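# Fit sandpaper strip onto a hand sander's clamps

## Task

Put the sandpaper strip on the hand sander with each of its two ends tucked beneath a clamp, so the paper sits straight and tight against the sander's base on every side.

## Robot and tools

Robot: two six-joint arms, left_arm and right_arm, each ending in a four-digit hand (index, middle, ring, thumb) driven by sixteen motors. right_arm has a right hand; left_arm has its mirror image, a left hand. Base positions in the scene frame: left_arm (-0.034, +0.448, +0.028) m, right_arm (-0.006, -0.412, +0.028) m, both turned only slightly about z.

Frames. Scene frame: origin at table-top height midway between the nominal bases, +z up, +x out over the table, left_arm on the +y side (not tied to image left/right). Reported hand positions (m), quat_wxyz and velocities use this frame. Each hand point has its own axes: +z runs along the straight fingers toward the tips, +y points out of the palm face (palm surface at y = -0.062), +x runs across the palm away from the thumb on the right hand and toward the thumb on the left hand. The hand point sits just beyond the index/middle knuckles; straight fingertips reach about 0.156 m past it along +z. A rigid mast behind the wrist on the palm side can strike objects.

Row layout (used by execute_actions and move): 48 numbers, each in [-1, 1], always both arms. Order: left dx, dy, dz, rx, ry, rz; then left hand's 16 motor numbers; left current_limit, speed; then the same 24 for the right arm. The six pose numbers are an offset, not a pose: measured from that arm's Hand target as it stood when the action or move began, along the Hand target's own axes. 1.0 equals 0.6 m for dx, dy, dz and 180 degrees for rx, ry, rz, which together form one rotation vector. All six at 0 holds an arm at its Hand target; repeating a nonzero offset moves it further. The controller limits the commanded orientation to 32 degrees from the measured one per step.

Hand numbers are absolute goal angles, scaled linearly between each hinge's stops. Order: index_abd, index_mcp, index_pip, index_dip, middle_abd, middle_mcp, middle_pip, middle_dip, ring_abd, ring_mcp, ring_pip, ring_dip, thumb_cmc, thumb_axl, thumb_mcp, thumb_ipl. Straight values: _abd 0.00, _mcp -0.75, _pip -0.58, _dip -0.70, thumb_cmc -0.71, thumb_axl -0.68, thumb_mcp -0.23, thumb_ipl -0.17; higher values curl fingers toward the palm, swing fingers apart (abd) or bring the thumb in front of the palm (cmc). current_limit maps -1..+1 to 0..550 mA (floor 11 mA); speed gives (speed+1)/2 of 8.5 rad/s. Initial values: +0.4 and -0.6. A 0 is a real goal, so to leave a hand alone echo its hand_goal, hand_current_limit and hand_speed.

Tools.
execute_actions(actions, cameras): actions is a list of actions; each action is up to 15 rows, one per 1/30 s step; a short action repeats its final row. Every row in an action counts from that action's start. An empty list returns full state plus all camera images.
move(target, speed, blend, stop_force, zero, blocking, cameras): straight-line path toward one row, or through up to 15 rows, all offsets from the same starting Hand targets. speed in m/s, 0.002 to 3.6 (default 0.25; rotation up to twice that in rad/s). blend in m rounds corners in a list. stop_force in N, 3 to 120, ends an arm's path when its wrist sensor feels that push; useful for gentle touches done slowly, unreliable while the hand rotates, and leave it out when backing away from a contact. zero (default true) re-zeroes the sensor before the move. blocking=false returns early (not allowed with stop_force). Longest move is 10 s.
wait(seconds 0-10, cameras); stop(cameras) brakes a running move; zoom_image(camera, region [x0, y0, x1, y1] in pixels, max 504 by 504) enlarges part of the latest image; zero_wrist_force(arm); finished_scene(scene = this scene's number) ends the scene irreversibly, so call it only when the paper is fitted and stays fitted unassisted.
Cameras: cam_high, cam_low, cam_end_a, cam_end_b, cam_far, cam_left_wrist, cam_right_wrist (all 672x504).

Results. Hand target is the last commanded pose; the hand often stops somewhat short, and the next command re-requests it. Joint velocities may read "within noise". Per motor: hand_goal, hand_measured (same scale), hand_current_ma, hand_state (moving, goal, blocked, overload). Wrist force/torque are in the hand point's axes, showing the surface pushing back on the arm, plus a peak line since the last report. The move: line states the ending (done = within 3 mm and 2 degrees; off_target, moving, held, fault) and limits (paced = pose clipped, held = steps withheld).

Avoid. Arms are stiff: aiming even slightly past a firm contact, or moving fast into it, can trigger a fault that freezes the arm for 10 s. Limits: wrist joints 25.2 N m, others 135 N m contact torque; about 150 N external force. A motor at 495 mA or more for 5 s shuts down for 10 s, so don't squeeze hard for long. Motors reaching 85 °C lock the arm for 30-60 s; stretched-out arms and sustained pushes heat them. Keep the arms and hands from touching each other; the clearance check may block commands but does not always prevent contact. Keep paths clear of an arm's own base. Don't hit the table or heavy objects hard, don't drop or release moving parts, and never let anything end up off the table.

Each tool is called after "Emit:" as name(argument=value, ...) on one line, values as JSON.

## Session

Emit:
execute_actions(actions=[])

Scene clock: 0.00 s.
left_arm: end_effector_position=(+0.5000, +0.2082, +0.3568) hand_goal=(+0.000, -0.754, -0.576, -0.696, +0.000, -0.754, -0.576, -0.696, +0.000, -0.754, -0.576, -0.696, -0.714, -0.678, -0.226, -0.168) hand_measured=(+0.000, -0.754, -0.576, -0.696, +0.000, -0.754, -0.576, -0.696, +0.000, -0.754, -0.576, -0.696, -0.714, -0.678, -0.226, -0.168) hand_current_ma=(+0, +0, +0, +0, +0, +0, +0, +0, +0, +0, +0, +0, +0, +0, +0, +0) hand_state=(goal, goal, goal, goal, goal, goal, goal, goal, goal, goal, goal, goal, goal, goal, goal, goal) hand_current_limit=0.40 hand_speed=-0.60 end_effector_quat_wxyz=(+0.524, +0.652, -0.161, +0.524) | right_arm: end_effector_position=(+0.7201, -0.6169, +0.2108) hand_goal=(+0.000, -0.754, -0.576, -0.696, +0.000, -0.754, -0.576, -0.696, +0.000, -0.754, -0.576, -0.696, -0.714, -0.678, -0.226, -0.168) hand_measured=(+0.000, -0.754, -0.576, -0.696, +0.000, -0.754, -0.576, -0.696, +0.000, -0.754, -0.576, -0.696, -0.714, -0.678, -0.226, -0.168) hand_current_ma=(+0, +0, +0, +0, +0, +0, +0, +0, +0, +0, +0, +0, +0, +0, +0, +0) hand_state=(goal, goal, goal, goal, goal, goal, goal, goal, goal, goal, goal, goal, goal, goal, goal, goal) hand_current_limit=0.40 hand_speed=-0.60 end_effector_quat_wxyz=(-0.055, +0.685, +0.557, +0.467)
Joint positions: left_arm=[3.425 -2.288 -1.873 1.347 0.31 0.714] | right_arm=[-0.767 -1.107 1.828 -2.344 -0.593 -0.502]
Joint velocities: within noise
Joint torques (N m): no reading
Motor temperatures (°C): left_arm=[30 29 28 35 35 39] | right_arm=[27 31 31 37 34 37]
Wrist force (N): no reading
Wrist torque (N m): no reading
Wrist force, peak (N): no reading
Hand target: left_arm +0.5000, +0.2082, +0.3568; +0.524, +0.652, -0.161, +0.524 | right_arm +0.7201, -0.6169, +0.2108; -0.055, +0.685, +0.557, +0.467

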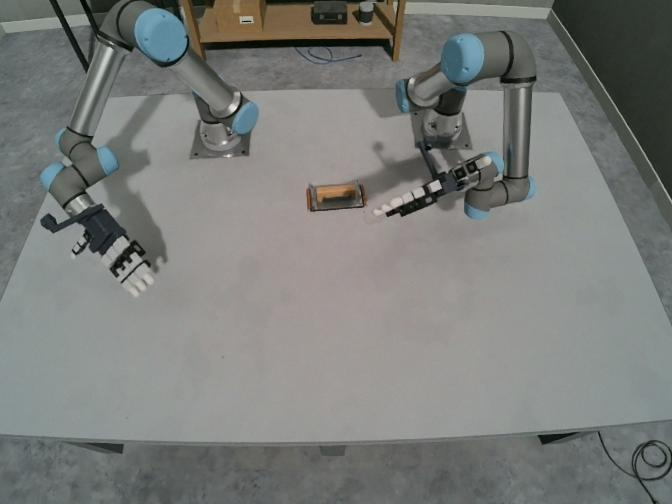

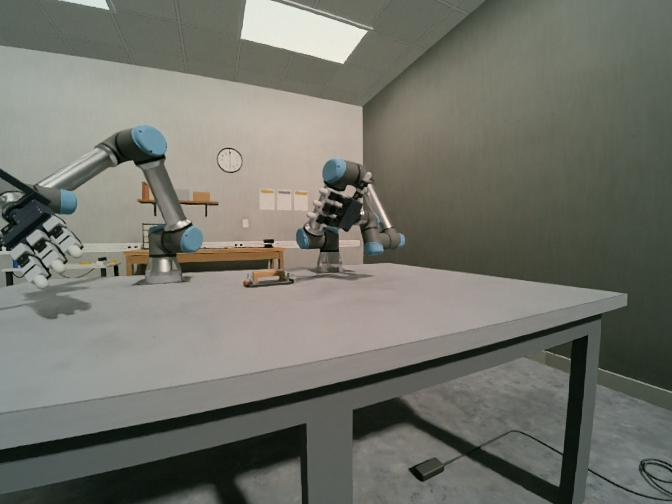

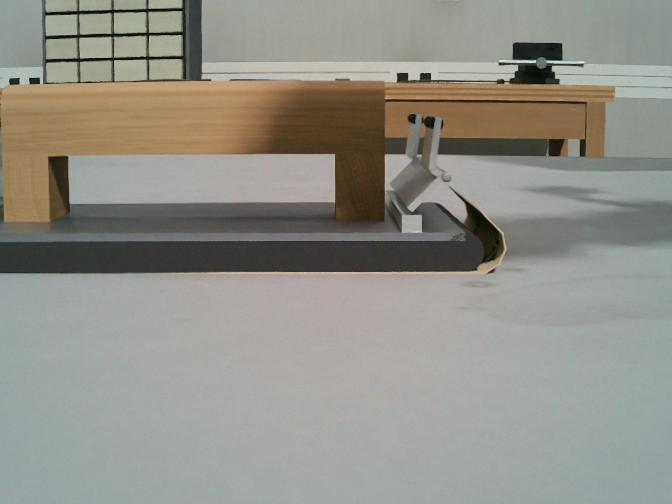

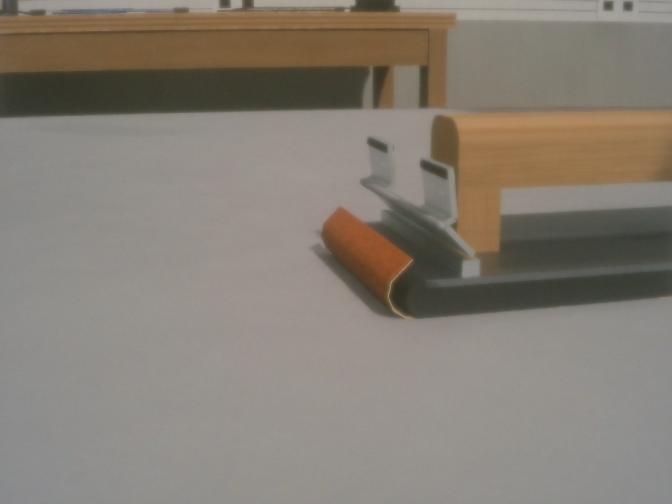

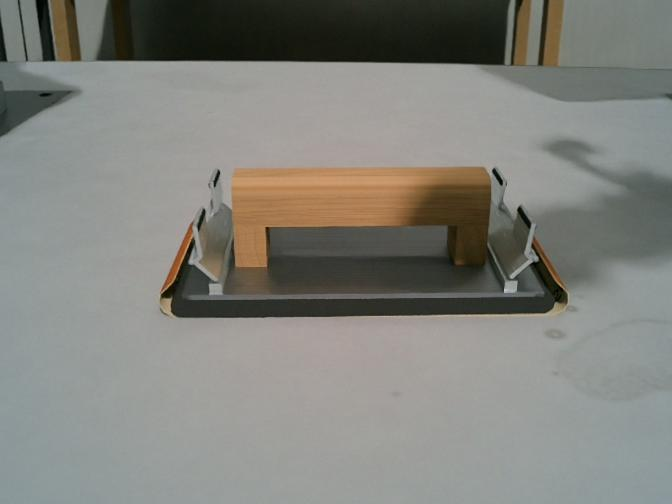

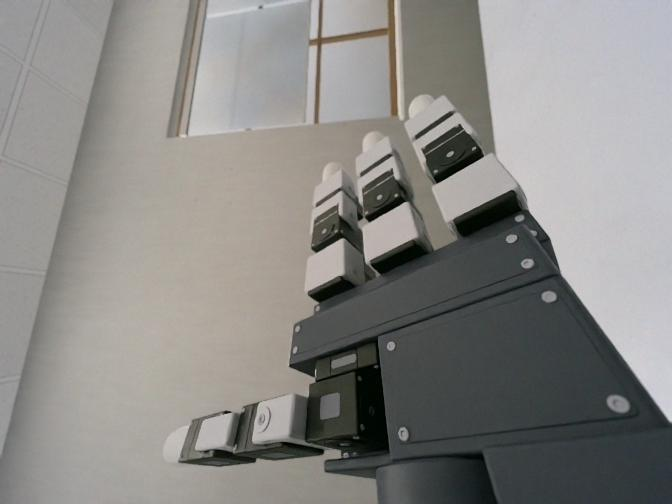

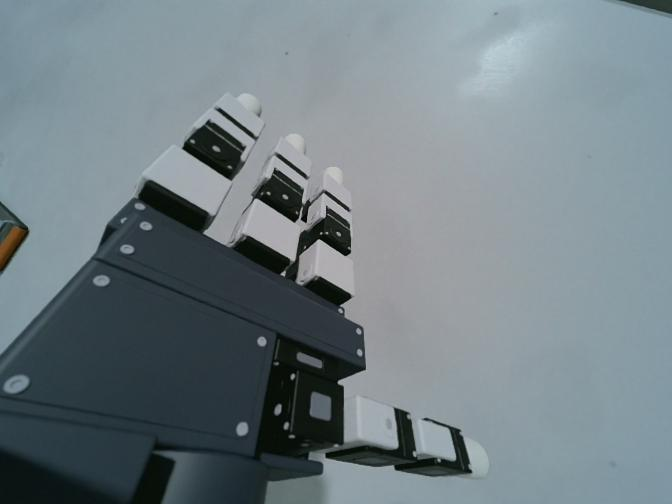

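Emit:
zoom_image(camera="cam_end_a", region=[320, 80, 560, 300])

Emit:
zoom_image(camera="cam_end_b", region=[290, 110, 520, 340])

Emit:
zoom_image(camera="cam_far", region=[140, 140, 360, 340])

Emit:
zoom_image(camera="cam_far", region=[400, 140, 620, 340])

Emit:
zoom_image(camera="cam_high", region=[280, 140, 400, 240])

Scaled by 2.100 from the camera's 672x504 image, which has a finer 960x720 frame.

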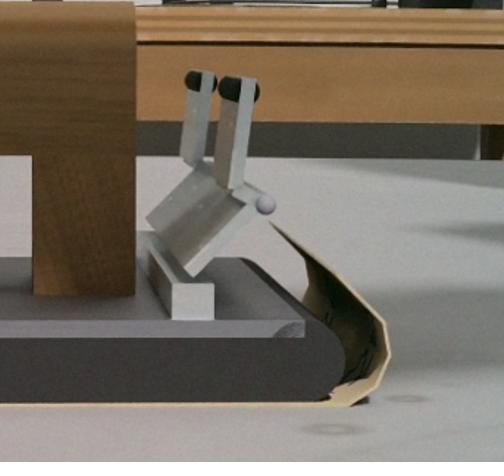

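Scaled by 2.191 from the camera's 672x504 image, which has a finer 960x720 frame.

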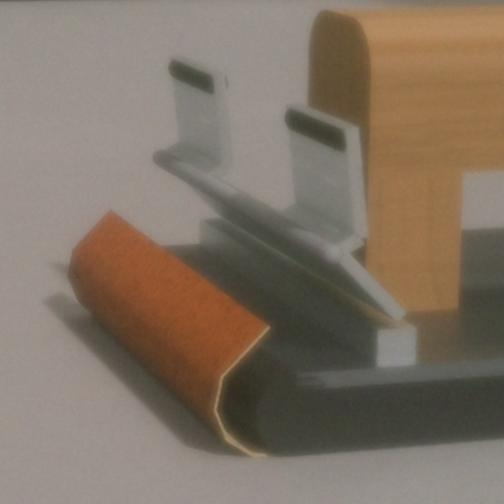

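Scaled by 2.291 from the camera's 672x504 image, which has a finer 960x720 frame.

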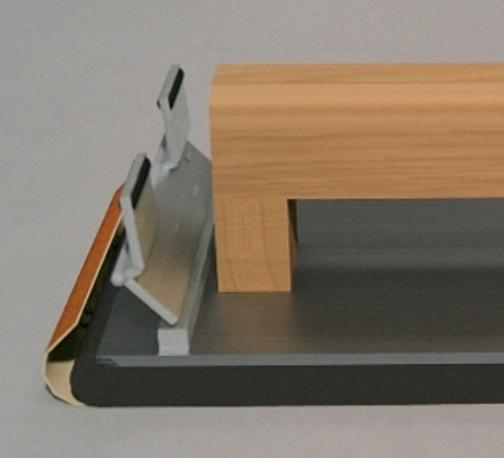

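Scaled by 2.291 from the camera's 672x504 image, which has a finer 960x720 frame.

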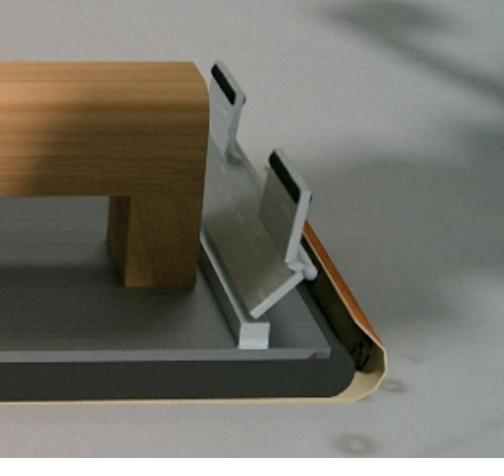

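Scaled by 4.200 from the camera's 672x504 image, which has a finer 960x720 frame.

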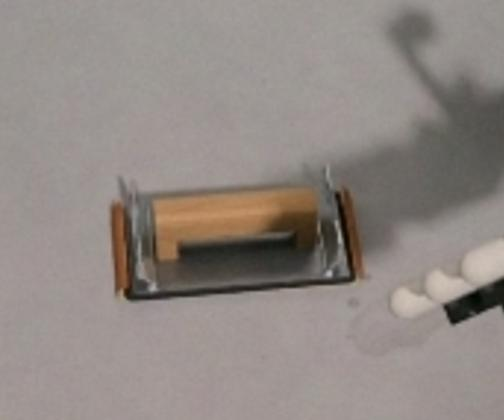

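Emit:
zoom_image(camera="cam_high", region=[340, 100, 500, 230])

Emit:
zoom_image(camera="cam_high", region=[40, 100, 270, 310])

Scaled by 3.150 from the camera's 672x504 image, which has a finer 960x720 frame.

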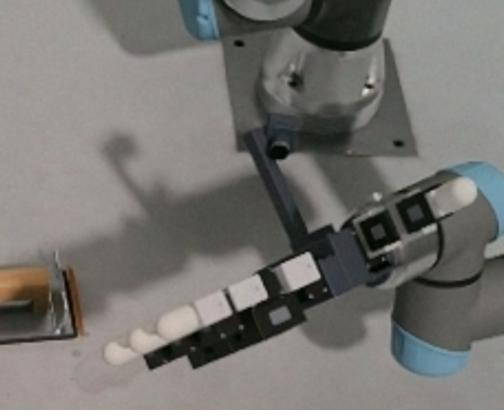

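Scaled by 2.191 from the camera's 672x504 image, which has a finer 960x720 frame.

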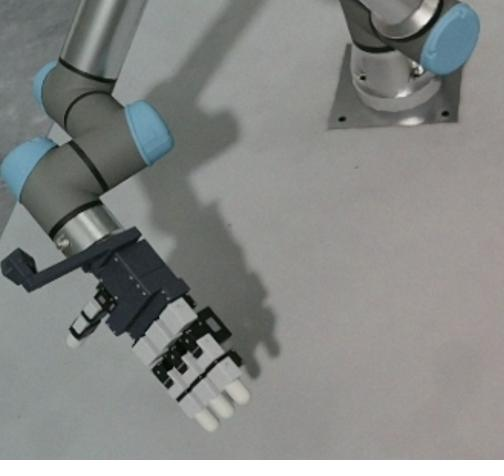

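Emit:
move(target=[[-0.1353,0.0923,-0.2772,0.0620,-0.2399,-0.2817, 0,-0.754,-0.576,-0.696, 0,0.274,0.591,0.174, 0,0.274,0.591,0.174, -0.714,-0.678,-0.226,-0.168, 0.4,-0.6, 0,0,0,0,0,0, 0,-0.754,-0.576,-0.696, 0,-0.754,-0.576,-0.696, 0,-0.754,-0.576,-0.696, -0.714,-0.678,-0.226,-0.168, 0.4,-0.6]], speed=0.3, cameras=["all"])

Scene clock: 201.90 s.
left_arm: end_effector_position=(+0.3665, +0.2846, +0.3104) hand_goal=(+0.000, -0.754, -0.576, -0.696, +0.000, +0.274, +0.590, +0.174, +0.000, +0.274, +0.590, +0.174, -0.714, -0.678, -0.226, -0.168) hand_measured=(+0.000, -0.762, -0.576, -0.696, +0.000, +0.272, +0.590, +0.172, +0.000, +0.272, +0.590, +0.172, -0.722, -0.678, -0.226, -0.168) hand_current_ma=(+0, -3, +0, +0, +0, +0, +0, +0, +0, +0, +0, +0, -3, +0, +0, +0) hand_state=(goal, goal, goal, goal, goal, goal, goal, goal, goal, goal, goal, goal, goal, goal, goal, goal) hand_current_limit=0.40 hand_speed=-0.60 end_effector_quat_wxyz=(+0.689, +0.673, +0.060, +0.263) | right_arm: end_effector_position=(+0.7201, -0.6169, +0.2108) hand_goal=(+0.000, -0.754, -0.576, -0.696, +0.000, -0.754, -0.576, -0.696, +0.000, -0.754, -0.576, -0.696, -0.714, -0.678, -0.226, -0.168) hand_measured=(+0.000, -0.756, -0.576, -0.696, +0.000, -0.756, -0.576, -0.696, +0.000, -0.756, -0.576, -0.696, -0.716, -0.678, -0.226, -0.168) hand_current_ma=(+0, +0, +0, +0, +0, +0, +0, +0, +0, +0, +0, +0, +0, +0, +0, +0) hand_state=(goal, goal, goal, goal, goal, goal, goal, goal, goal, goal, goal, goal, goal, goal, goal, goal) hand_current_limit=0.40 hand_speed=-0.60 end_effector_quat_wxyz=(-0.055, +0.685, +0.557, +0.467)
Joint positions: left_arm=[3.743 -2.287 -2.588 1.07 -0.143 0.934] | right_arm=[-0.767 -1.107 1.828 -2.344 -0.593 -0.502]
Joint torques (N m): left_arm=[-9.1 43.61 -12.65 -0.13 0.81 1.63] | right_arm=[0.52 -36.67 -17.49 -3.25 1.54 -0.29]
Wrist force (N): left_arm=[-2.1 0.7 -0.2] | right_arm=[-0.1 -0.2 0.0]
Wrist torque (N m): left_arm=[-0.09 0.28 0.02] | right_arm=[-0.03 0.02 -0.01]
Wrist force, peak (N): left_arm=[-2.6 -1.1 -2.5] | right_arm=[-0.6 -0.3 0.0]
Hand target: left_arm +0.3665, +0.2846, +0.3104; +0.689, +0.673, +0.060, +0.263 (not the last commanded pose) | right_arm +0.7201, -0.6169, +0.2108; -0.055, +0.685, +0.557, +0.467
Off the commanded pose: left_arm 0.033 m, 41 deg | right_arm 0.000 m, 0 deg.
led back after a hold (left arm): the arm was led back toward your command in small steps, so it may still be short of it.
move: held (left_arm; a check stopped the path); limits=paced,held
pose unreachable (left arm): on one or more control steps of this call, first in action 0 (counted from 0), this arm could not follow its commanded pose, so it was not sent that pose on those steps. It may still have moved: this result reports where it is.
cause: moving toward the commanded pose would bring two parts of the arm too close to each other (joints 3 (elbow) to 6 (wrist 3) lie between them).

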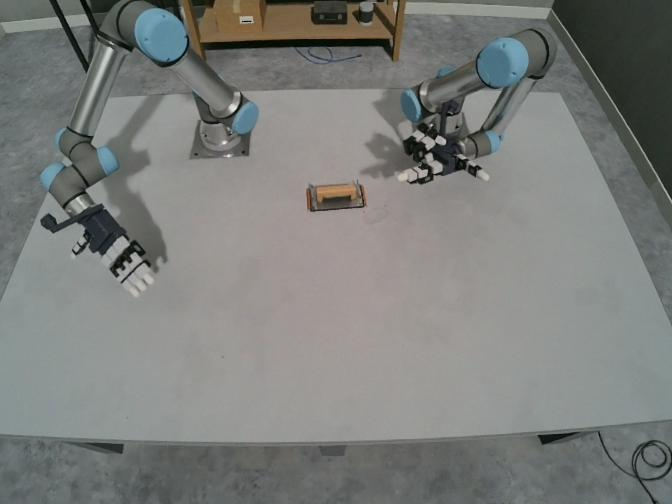

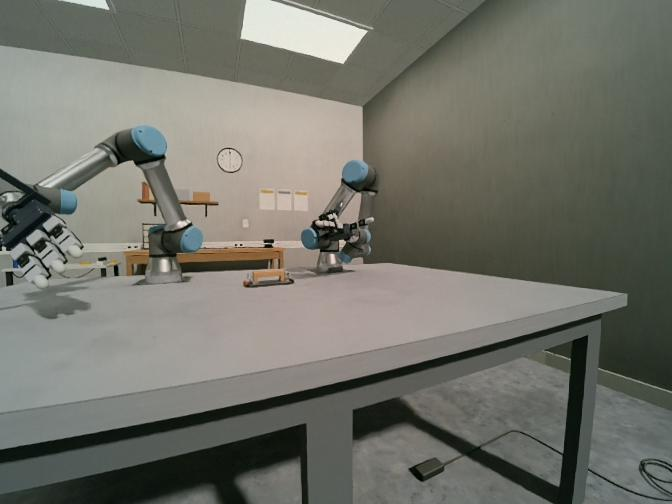

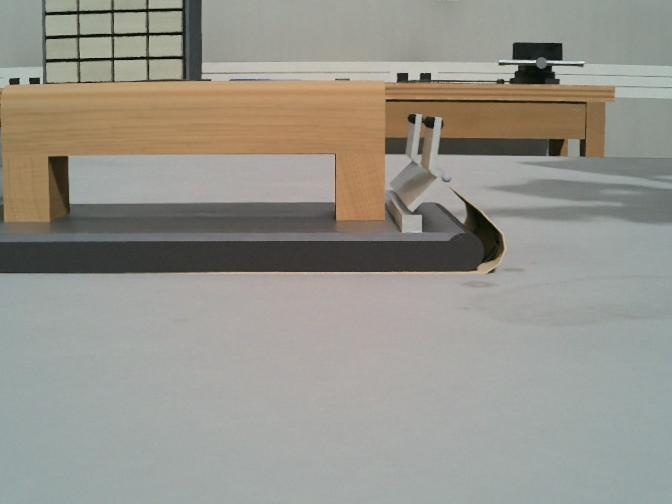

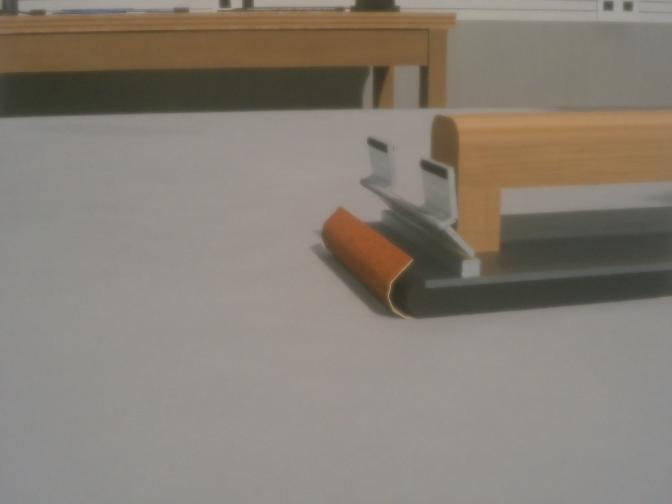

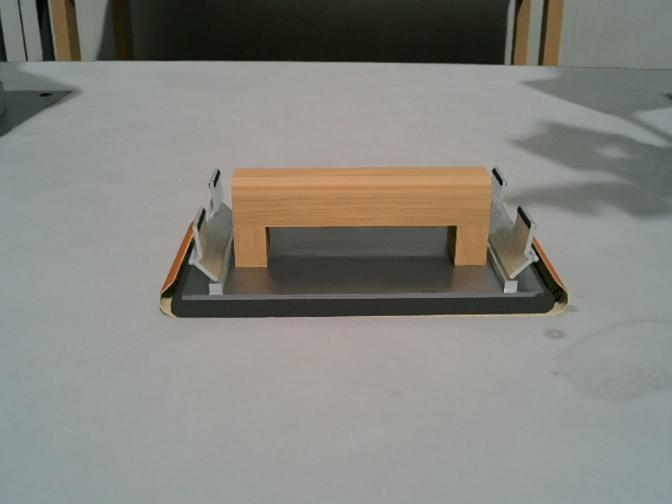

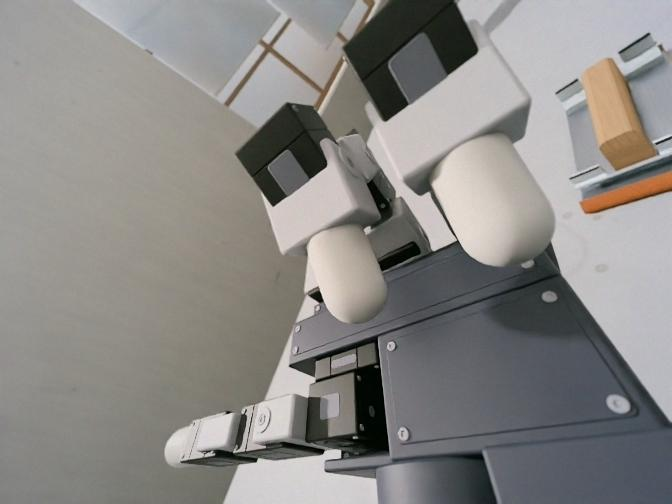

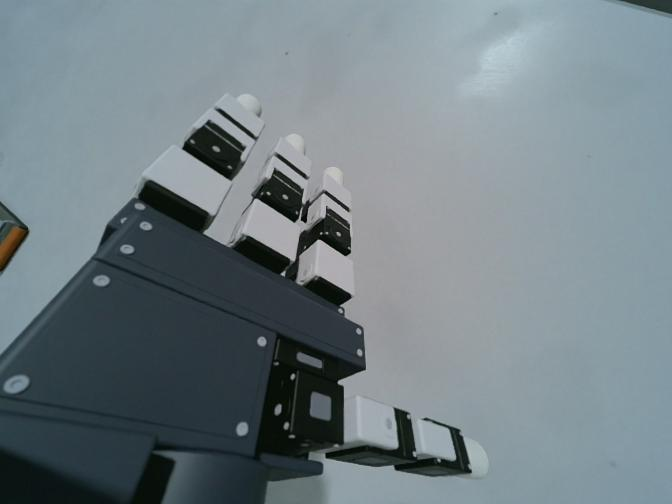

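Emit:
move(target=[[0.1365,0.0308,0.1863,0.0880,-0.0006,-0.0878, 0,-0.754,-0.576,-0.696, 0,0.274,0.590,0.174, 0,0.274,0.590,0.174, -0.714,-0.678,-0.226,-0.168, 0.4,-0.6, 0,0,0,0,0,0, 0,-0.754,-0.576,-0.696, 0,-0.754,-0.576,-0.696, 0,-0.754,-0.576,-0.696, -0.714,-0.678,-0.226,-0.168, 0.4,-0.6]], speed=0.3, cameras=["cam_high"])

Scene clock: 294.03 s.
left_arm: end_effector_position=(+0.4800, +0.2199, +0.3601) hand_goal=(+0.000, -0.754, -0.576, -0.696, +0.000, +0.274, +0.590, +0.174, +0.000, +0.274, +0.590, +0.174, -0.714, -0.678, -0.226, -0.168) hand_measured=(+0.000, -0.762, -0.576, -0.696, +0.000, +0.272, +0.590, +0.172, +0.000, +0.272, +0.590, +0.172, -0.722, -0.678, -0.226, -0.168) hand_current_ma=(+0, -3, +0, +0, +0, +0, +0, +0, +0, +0, +0, +0, -3, +0, +0, +0) hand_state=(goal, goal, goal, goal, goal, goal, goal, goal, goal, goal, goal, goal, goal, goal, goal, goal) hand_current_limit=0.40 hand_speed=-0.60 end_effector_quat_wxyz=(+0.620, +0.746, +0.186, +0.155) | right_arm: end_effector_position=(+0.7201, -0.6169, +0.2108) hand_goal=(+0.000, -0.754, -0.576, -0.696, +0.000, -0.754, -0.576, -0.696, +0.000, -0.754, -0.576, -0.696, -0.714, -0.678, -0.226, -0.168) hand_measured=(+0.000, -0.756, -0.576, -0.696, +0.000, -0.756, -0.576, -0.696, +0.000, -0.756, -0.576, -0.696, -0.716, -0.678, -0.226, -0.168) hand_current_ma=(+0, +0, +0, +0, +0, +0, +0, +0, +0, +0, +0, +0, +0, +0, +0, +0) hand_state=(goal, goal, goal, goal, goal, goal, goal, goal, goal, goal, goal, goal, goal, goal, goal, goal) hand_current_limit=0.40 hand_speed=-0.60 end_effector_quat_wxyz=(-0.055, +0.685, +0.557, +0.467)
Joint positions: left_arm=[3.466 -1.852 -2.408 0.366 0.272 0.734] | right_arm=[-0.767 -1.107 1.828 -2.344 -0.593 -0.502]
Joint torques (N m): left_arm=[11.78 39.13 -2.55 0.87 0.64 1.97] | right_arm=[0.31 -35.9 -18.17 -3.04 1.33 -0.26]
Wrist force (N): left_arm=[-2.9 0.6 -1.0] | right_arm=[-0.2 -0.2 0.3]
Wrist torque (N m): left_arm=[-0.05 0.40 -0.05] | right_arm=[-0.04 0.01 -0.02]
Wrist force, peak (N): left_arm=[-2.9 0.5 -1.1] | right_arm=[-0.5 -0.4 -0.2]
Hand target: left_arm +0.4800, +0.2199, +0.3601; +0.620, +0.747, +0.186, +0.155 | right_arm +0.7201, -0.6169, +0.2108; -0.055, +0.685, +0.557, +0.467
Off the commanded pose: left_arm 0.000 m, 0 deg | right_arm 0.000 m, 0 deg.
move: done
Images, in order (width x height): cam_high 672x504.

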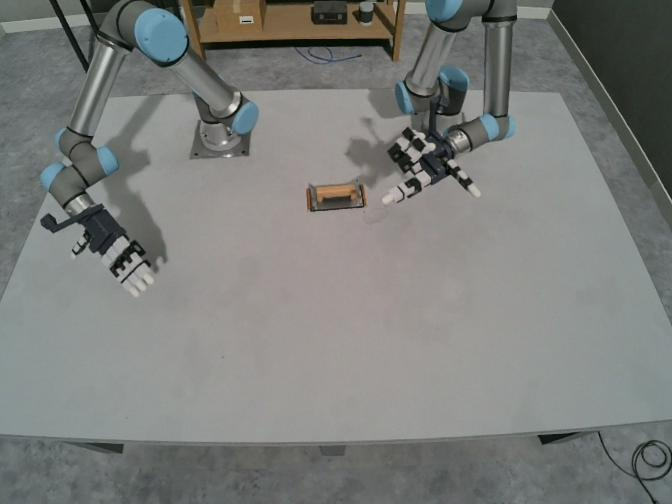

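Emit:
move(target=[[0,0,0,-0.0910,0.0302,-0.0013, 0,-0.754,-0.576,-0.696, 0,0.274,0.590,0.174, 0,0.274,0.590,0.174, -0.714,-0.678,-0.226,-0.168, 0.4,-0.6, 0,0,0,0,0,0, 0,-0.754,-0.576,-0.696, 0,-0.754,-0.576,-0.696, 0,-0.754,-0.576,-0.696, -0.714,-0.678,-0.226,-0.168, 0.4,-0.6],[0,0,0,-0.1663,-0.0542,-0.0041, 0,-0.754,-0.576,-0.696, 0,0.274,0.590,0.174, 0,0.274,0.590,0.174, -0.714,-0.678,-0.226,-0.168, 0.4,-0.6, 0,0,0,0,0,0, 0,-0.754,-0.576,-0.696, 0,-0.754,-0.576,-0.696, 0,-0.754,-0.576,-0.696, -0.714,-0.678,-0.226,-0.168, 0.4,-0.6]], speed=0.25, cameras=["cam_high"])

Scene clock: 308.73 s.
left_arm: end_effector_position=(+0.4800, +0.2199, +0.3601) hand_goal=(+0.000, -0.754, -0.576, -0.696, +0.000, +0.274, +0.590, +0.174, +0.000, +0.274, +0.590, +0.174, -0.714, -0.678, -0.226, -0.168) hand_measured=(+0.000, -0.762, -0.576, -0.696, +0.000, +0.274, +0.590, +0.172, +0.000, +0.274, +0.590, +0.172, -0.722, -0.678, -0.226, -0.168) hand_current_ma=(+0, -3, +0, +0, +0, +0, +0, +0, +0, +0, +0, +0, -3, +0, +0, +0) hand_state=(goal, goal, goal, goal, goal, goal, goal, goal, goal, goal, goal, goal, goal, goal, goal, goal) hand_current_limit=0.40 hand_speed=-0.60 end_effector_quat_wxyz=(+0.806, +0.571, +0.092, +0.130) | right_arm: end_effector_position=(+0.7201, -0.6169, +0.2108) hand_goal=(+0.000, -0.754, -0.576, -0.696, +0.000, -0.754, -0.576, -0.696, +0.000, -0.754, -0.576, -0.696, -0.714, -0.678, -0.226, -0.168) hand_measured=(+0.000, -0.756, -0.576, -0.696, +0.000, -0.756, -0.576, -0.696, +0.000, -0.756, -0.576, -0.696, -0.716, -0.678, -0.226, -0.168) hand_current_ma=(+0, +0, +0, +0, +0, +0, +0, +0, +0, +0, +0, +0, +0, +0, +0, +0) hand_state=(goal, goal, goal, goal, goal, goal, goal, goal, goal, goal, goal, goal, goal, goal, goal, goal) hand_current_limit=0.40 hand_speed=-0.60 end_effector_quat_wxyz=(-0.055, +0.685, +0.557, +0.467)
Joint positions: left_arm=[3.358 -2.34 -1.798 2.188 0.365 -1.169] | right_arm=[-0.767 -1.107 1.828 -2.344 -0.593 -0.502]
Joint torques (N m): left_arm=[-10.33 27.76 21.33 -0.04 3.13 -1.46] | right_arm=[0.17 -35.81 -16.72 -3.04 1.45 -0.26]
Wrist force (N): left_arm=[-3.1 -0.2 0.0] | right_arm=[-0.2 -0.2 0.1]
Wrist torque (N m): left_arm=[-0.23 0.33 0.02] | right_arm=[-0.03 0.02 -0.02]
Wrist force, peak (N): left_arm=[-3.1 0.7 -0.9] | right_arm=[-0.3 -0.6 0.2]
Hand target: left_arm +0.4800, +0.2199, +0.3601; +0.806, +0.571, +0.092, +0.130 | right_arm +0.7201, -0.6169, +0.2108; -0.055, +0.685, +0.557, +0.467
Off the commanded pose: left_arm 0.000 m, 0 deg | right_arm 0.000 m, 0 deg.
move: done
Images, in order (width x height): cam_high 672x504.

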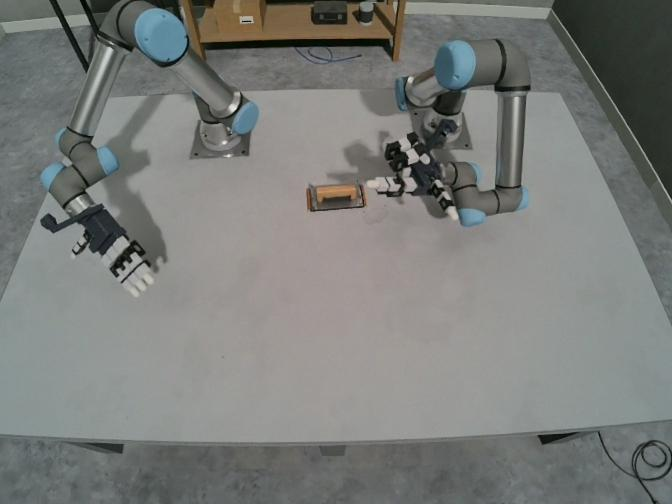

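Emit:
move(target=[[0,0,0,0.2912,-0.1338,0.0170, 0,-0.754,-0.576,-0.696, 0,0.274,0.590,0.174, 0,0.274,0.590,0.174, -0.714,-0.678,-0.226,-0.168, 0.4,-0.6, 0,0,0,0,0,0, 0,-0.754,-0.576,-0.696, 0,-0.754,-0.576,-0.696, 0,-0.754,-0.576,-0.696, -0.714,-0.678,-0.226,-0.168, 0.4,-0.6]], speed=0.25, cameras=["cam_high"])

Scene clock: 319.37 s.
left_arm: end_effector_position=(+0.4800, +0.2199, +0.3601) hand_goal=(+0.000, -0.754, -0.576, -0.696, +0.000, +0.274, +0.590, +0.174, +0.000, +0.274, +0.590, +0.174, -0.714, -0.678, -0.226, -0.168) hand_measured=(+0.000, -0.762, -0.576, -0.696, +0.000, +0.272, +0.590, +0.172, +0.000, +0.272, +0.590, +0.172, -0.722, -0.678, -0.226, -0.168) hand_current_ma=(+0, -3, +0, +0, +0, +0, +0, +0, +0, +0, +0, +0, -3, +0, +0, +0) hand_state=(goal, goal, goal, goal, goal, goal, goal, goal, goal, goal, goal, goal, goal, goal, goal, goal) hand_current_limit=0.40 hand_speed=-0.60 end_effector_quat_wxyz=(+0.471, +0.881, -0.039, -0.021) | right_arm: end_effector_position=(+0.7201, -0.6169, +0.2108) hand_goal=(+0.000, -0.754, -0.576, -0.696, +0.000, -0.754, -0.576, -0.696, +0.000, -0.754, -0.576, -0.696, -0.714, -0.678, -0.226, -0.168) hand_measured=(+0.000, -0.756, -0.576, -0.696, +0.000, -0.756, -0.576, -0.696, +0.000, -0.756, -0.576, -0.696, -0.716, -0.678, -0.226, -0.168) hand_current_ma=(+0, +0, +0, +0, +0, +0, +0, +0, +0, +0, +0, +0, +0, +0, +0, +0) hand_state=(goal, goal, goal, goal, goal, goal, goal, goal, goal, goal, goal, goal, goal, goal, goal, goal) hand_current_limit=0.40 hand_speed=-0.60 end_effector_quat_wxyz=(-0.055, +0.685, +0.557, +0.467)
Joint positions: left_arm=[3.462 -2.15 -1.459 1.54 -0.685 -0.958] | right_arm=[-0.767 -1.107 1.828 -2.344 -0.593 -0.502]
Joint torques (N m): left_arm=[-10.16 27.18 25.61 -4.2 0.24 -1.18] | right_arm=[0.52 -35.33 -17.16 -3.06 1.3 -0.22]
Wrist force (N): left_arm=[-2.5 0.5 -2.0] | right_arm=[-0.2 -0.1 0.1]
Wrist torque (N m): left_arm=[-0.03 0.42 0.06] | right_arm=[-0.02 0.02 -0.02]
Wrist force, peak (N): left_arm=[-2.5 0.5 -2.3] | right_arm=[-0.3 -0.4 0.3]
Hand target: left_arm +0.4800, +0.2199, +0.3601; +0.471, +0.881, -0.039, -0.021 | right_arm +0.7201, -0.6169, +0.2108; -0.055, +0.685, +0.557, +0.467
Off the commanded pose: left_arm 0.000 m, 0 deg | right_arm 0.000 m, 0 deg.
move: done
Images, in order (width x height): cam_high 672x504.

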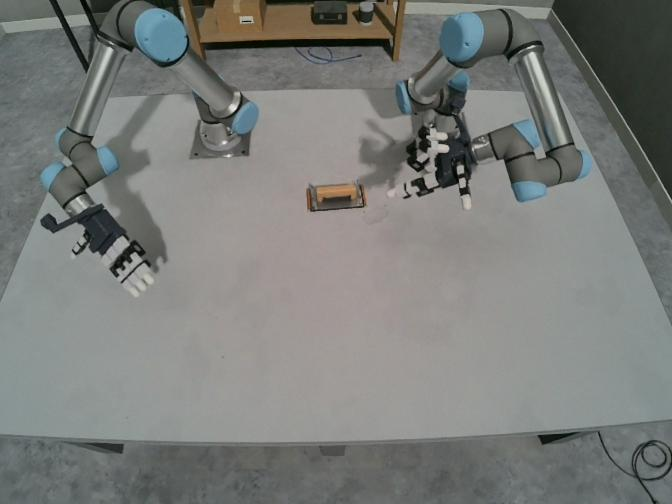

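Emit:
move(target=[[-0.2515,-0.1963,0.1472,0.0618,0.0217,-0.0178, 0,-0.754,-0.576,-0.696, 0,0.274,0.590,0.174, 0,0.274,0.590,0.174, -0.714,-0.678,-0.226,-0.168, 0.4,-0.6, 0,0,0,0,0,0, 0,-0.754,-0.576,-0.696, 0,-0.754,-0.576,-0.696, 0,-0.754,-0.576,-0.696, -0.714,-0.678,-0.226,-0.168, 0.4,-0.6]], speed=0.2, cameras=["cam_high","cam_end_a","cam_far","cam_left_wrist"])

Scene clock: 329.80 s.
left_arm: end_effector_position=(+0.3291, +0.2254, +0.2131) hand_goal=(+0.000, -0.754, -0.576, -0.696, +0.000, +0.274, +0.590, +0.174, +0.000, +0.274, +0.590, +0.174, -0.714, -0.678, -0.226, -0.168) hand_measured=(+0.000, -0.762, -0.576, -0.696, +0.000, +0.270, +0.590, +0.172, +0.000, +0.270, +0.590, +0.172, -0.722, -0.678, -0.224, -0.168) hand_current_ma=(+0, -3, +0, +0, +0, -1, +0, +0, +0, -1, +0, +0, -3, +0, +0, +0) hand_state=(goal, goal, goal, goal, goal, goal, goal, goal, goal, goal, goal, goal, goal, goal, goal, goal) hand_current_limit=0.40 hand_speed=-0.60 end_effector_quat_wxyz=(+0.383, +0.924, +0.000, +0.000) | right_arm: end_effector_position=(+0.7201, -0.6169, +0.2108) hand_goal=(+0.000, -0.754, -0.576, -0.696, +0.000, -0.754, -0.576, -0.696, +0.000, -0.754, -0.576, -0.696, -0.714, -0.678, -0.226, -0.168) hand_measured=(+0.000, -0.756, -0.576, -0.696, +0.000, -0.756, -0.576, -0.696, +0.000, -0.756, -0.576, -0.696, -0.716, -0.678, -0.226, -0.168) hand_current_ma=(+0, +0, +0, +0, +0, +0, +0, +0, +0, +0, +0, +0, +0, +0, +0, +0) hand_state=(goal, goal, goal, goal, goal, goal, goal, goal, goal, goal, goal, goal, goal, goal, goal, goal) hand_current_limit=0.40 hand_speed=-0.60 end_effector_quat_wxyz=(-0.055, +0.685, +0.557, +0.467)
Joint positions: left_arm=[3.579 -1.958 -2.077 2.09 -0.861 -1.028] | right_arm=[-0.767 -1.107 1.828 -2.344 -0.593 -0.502]
Joint torques (N m): left_arm=[13.02 42.07 -3.44 -1 0 1.62] | right_arm=[2.03 -33.49 -16.41 -3.09 1.34 -0.31]
Wrist force (N): left_arm=[-1.9 0.3 -2.6] | right_arm=[-0.3 -0.3 0.1]
Wrist torque (N m): left_arm=[0.04 0.34 -0.01] | right_arm=[-0.04 0.03 -0.03]
Wrist force, peak (N): left_arm=[-2.6 0.1 -2.6] | right_arm=[-0.5 -0.4 0.3]
Hand target: left_arm +0.3291, +0.2254, +0.2131; +0.383, +0.924, +0.000, +0.000 | right_arm +0.7201, -0.6169, +0.2108; -0.055, +0.685, +0.557, +0.467
Off the commanded pose: left_arm 0.000 m, 0 deg | right_arm 0.000 m, 0 deg.
move: done
Images, in order (width x height): cam_high 672x504, cam_end_a 672x504, cam_far 672x504, cam_left_wrist 672x504.

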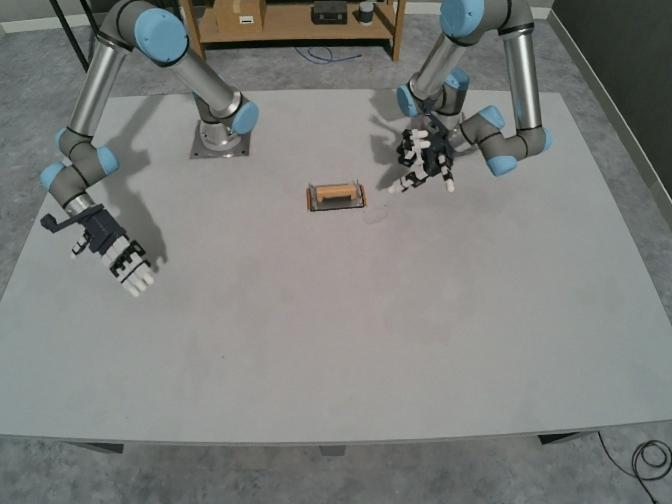

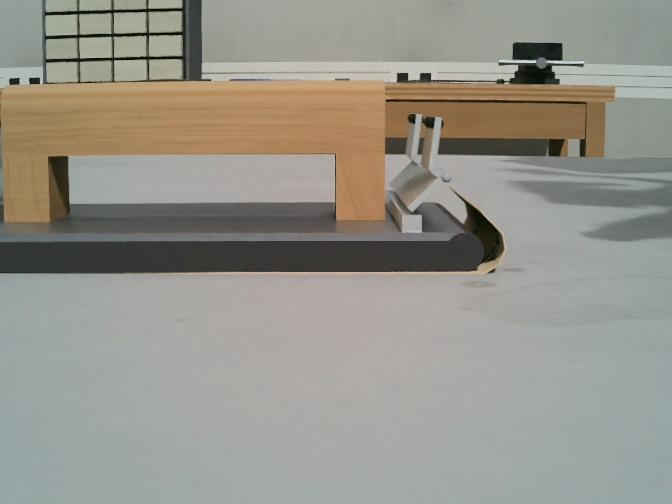

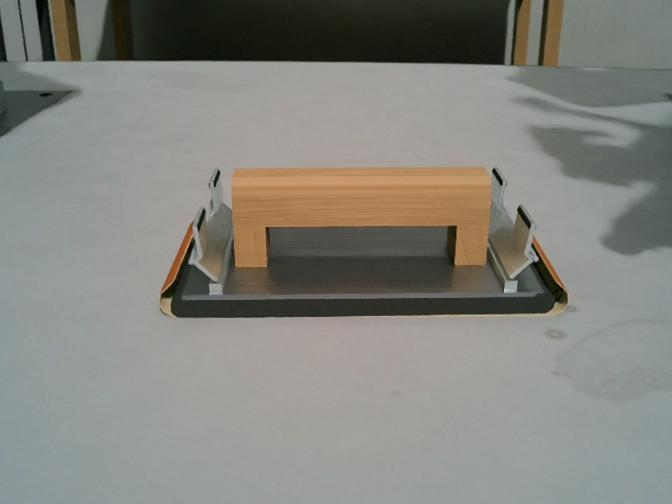

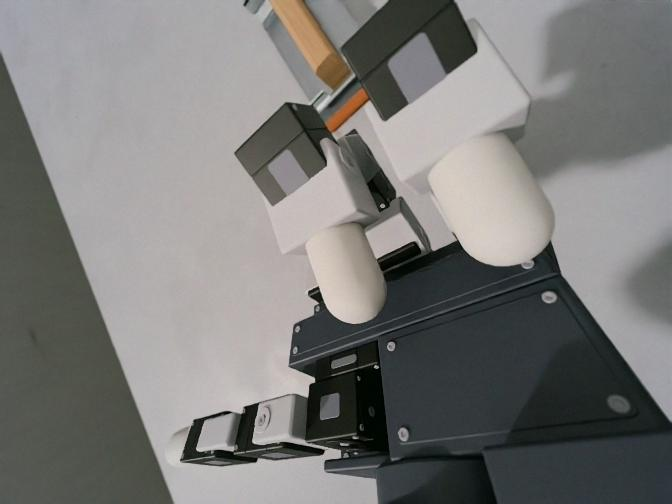

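Emit:
move(target=[[0,0,0.0825,0,0,0, 0,-0.754,-0.576,-0.696, 0,0.274,0.590,0.174, 0,0.274,0.590,0.174, -0.714,-0.678,-0.226,-0.168, 0.4,-0.6, 0,0,0,0,0,0, 0,-0.754,-0.576,-0.696, 0,-0.754,-0.576,-0.696, 0,-0.754,-0.576,-0.696, -0.714,-0.678,-0.226,-0.168, 0.4,-0.6]], speed=0.1, cameras=["cam_high","cam_end_a","cam_far"])

Emit:
zoom_image(camera="cam_high", region=[290, 90, 500, 240])

Scene clock: 348.73 s.
left_arm: end_effector_position=(+0.3290, +0.1904, +0.1782) hand_goal=(+0.000, -0.754, -0.576, -0.696, +0.000, +0.274, +0.590, +0.174, +0.000, +0.274, +0.590, +0.174, -0.714, -0.678, -0.226, -0.168) hand_measured=(+0.000, -0.762, -0.576, -0.696, +0.000, +0.270, +0.590, +0.172, +0.000, +0.270, +0.590, +0.172, -0.722, -0.678, -0.224, -0.168) hand_current_ma=(+0, -3, +0, +0, +0, -1, +0, +0, +0, -1, +0, +0, -3, +0, +0, +0) hand_state=(goal, goal, goal, goal, goal, goal, goal, goal, goal, goal, goal, goal, goal, goal, goal, goal) hand_current_limit=0.40 hand_speed=-0.60 end_effector_quat_wxyz=(+0.383, +0.924, +0.000, +0.000) | right_arm: end_effector_position=(+0.7201, -0.6169, +0.2108) hand_goal=(+0.000, -0.754, -0.576, -0.696, +0.000, -0.754, -0.576, -0.696, +0.000, -0.754, -0.576, -0.696, -0.714, -0.678, -0.226, -0.168) hand_measured=(+0.000, -0.756, -0.576, -0.696, +0.000, -0.756, -0.576, -0.696, +0.000, -0.756, -0.576, -0.696, -0.716, -0.678, -0.226, -0.168) hand_current_ma=(+0, +0, +0, +0, +0, +0, +0, +0, +0, +0, +0, +0, +0, +0, +0, +0) hand_state=(goal, goal, goal, goal, goal, goal, goal, goal, goal, goal, goal, goal, goal, goal, goal, goal) hand_current_limit=0.40 hand_speed=-0.60 end_effector_quat_wxyz=(-0.055, +0.685, +0.557, +0.467)
Joint positions: left_arm=[3.475 -2.023 -2.077 2.243 -0.827 -1.161] | right_arm=[-0.767 -1.107 1.828 -2.344 -0.593 -0.502]
Joint torques (N m): left_arm=[-9.78 16.48 20.66 -0.87 3.24 -1.15] | right_arm=[2.06 -35.28 -17.59 -2.82 1.38 -0.22]
Wrist force (N): left_arm=[-1.8 0.3 -2.8] | right_arm=[-0.2 -0.3 0.0]
Wrist torque (N m): left_arm=[0.03 0.35 0.09] | right_arm=[-0.04 0.02 -0.02]
Wrist force, peak (N): left_arm=[-1.8 0.2 -3.5] | right_arm=[-0.5 -0.2 -0.3]
Hand target: left_arm +0.3291, +0.1904, +0.1781; +0.383, +0.924, +0.000, +0.000 | right_arm +0.7201, -0.6169, +0.2108; -0.055, +0.685, +0.557, +0.467
Off the commanded pose: left_arm 0.000 m, 0 deg | right_arm 0.000 m, 0 deg.
move: done
Images, in order (width x height): cam_high 672x504, cam_end_a 672x504, cam_far 672x504.

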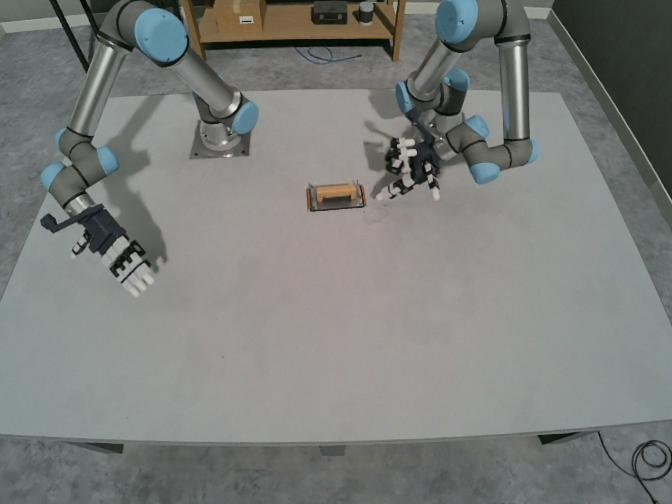

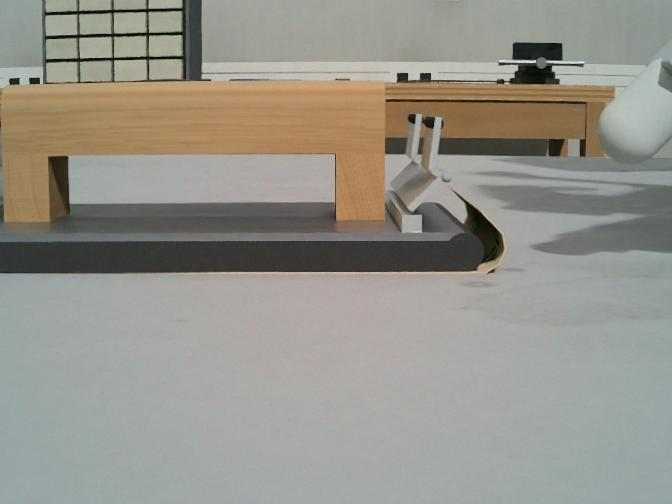

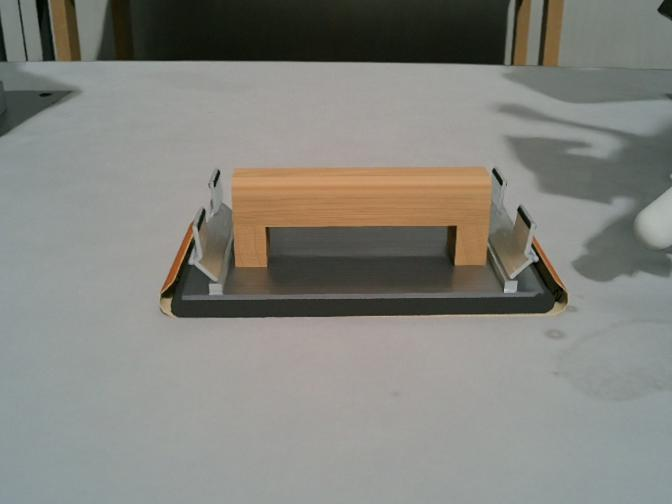

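Scaled by 2.400 from the camera's 672x504 image, which has a finer 960x720 frame.

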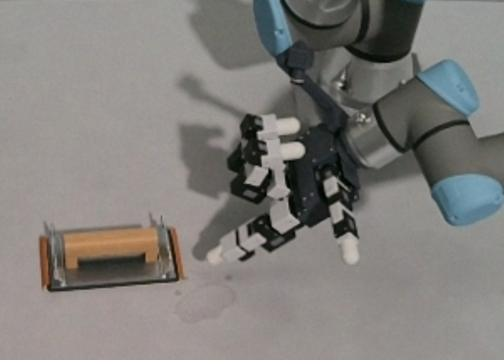

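Emit:
zoom_image(camera="cam_far", region=[480, 140, 672, 330])

Emit:
zoom_image(camera="cam_end_a", region=[360, 20, 672, 310])

Scaled by 2.625 from the camera's 672x504 image, which has a finer 960x720 frame.

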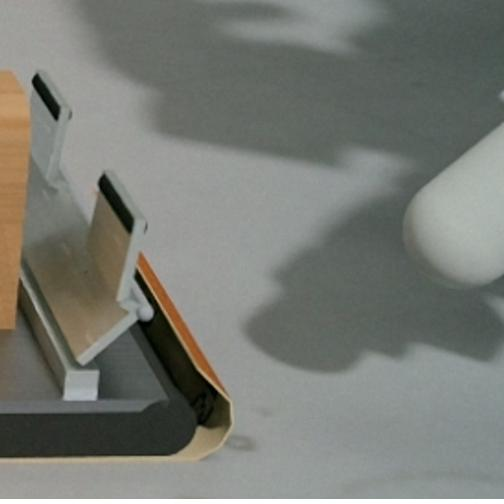

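Scaled by 1.615 from the camera's 672x504 image, which has a finer 960x720 frame.

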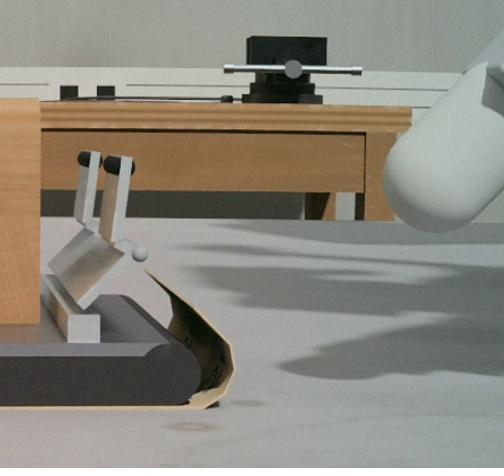

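Emit:
zoom_image(camera="cam_high", region=[300, 165, 390, 225])

Scaled by 5.600 from the camera's 672x504 image, which has a finer 960x720 frame.

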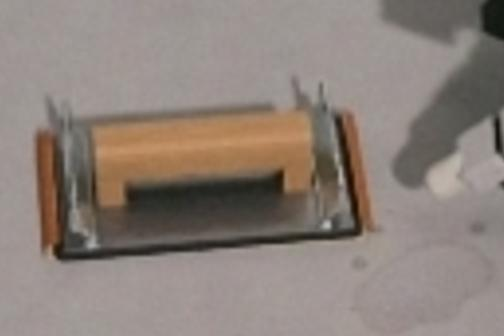

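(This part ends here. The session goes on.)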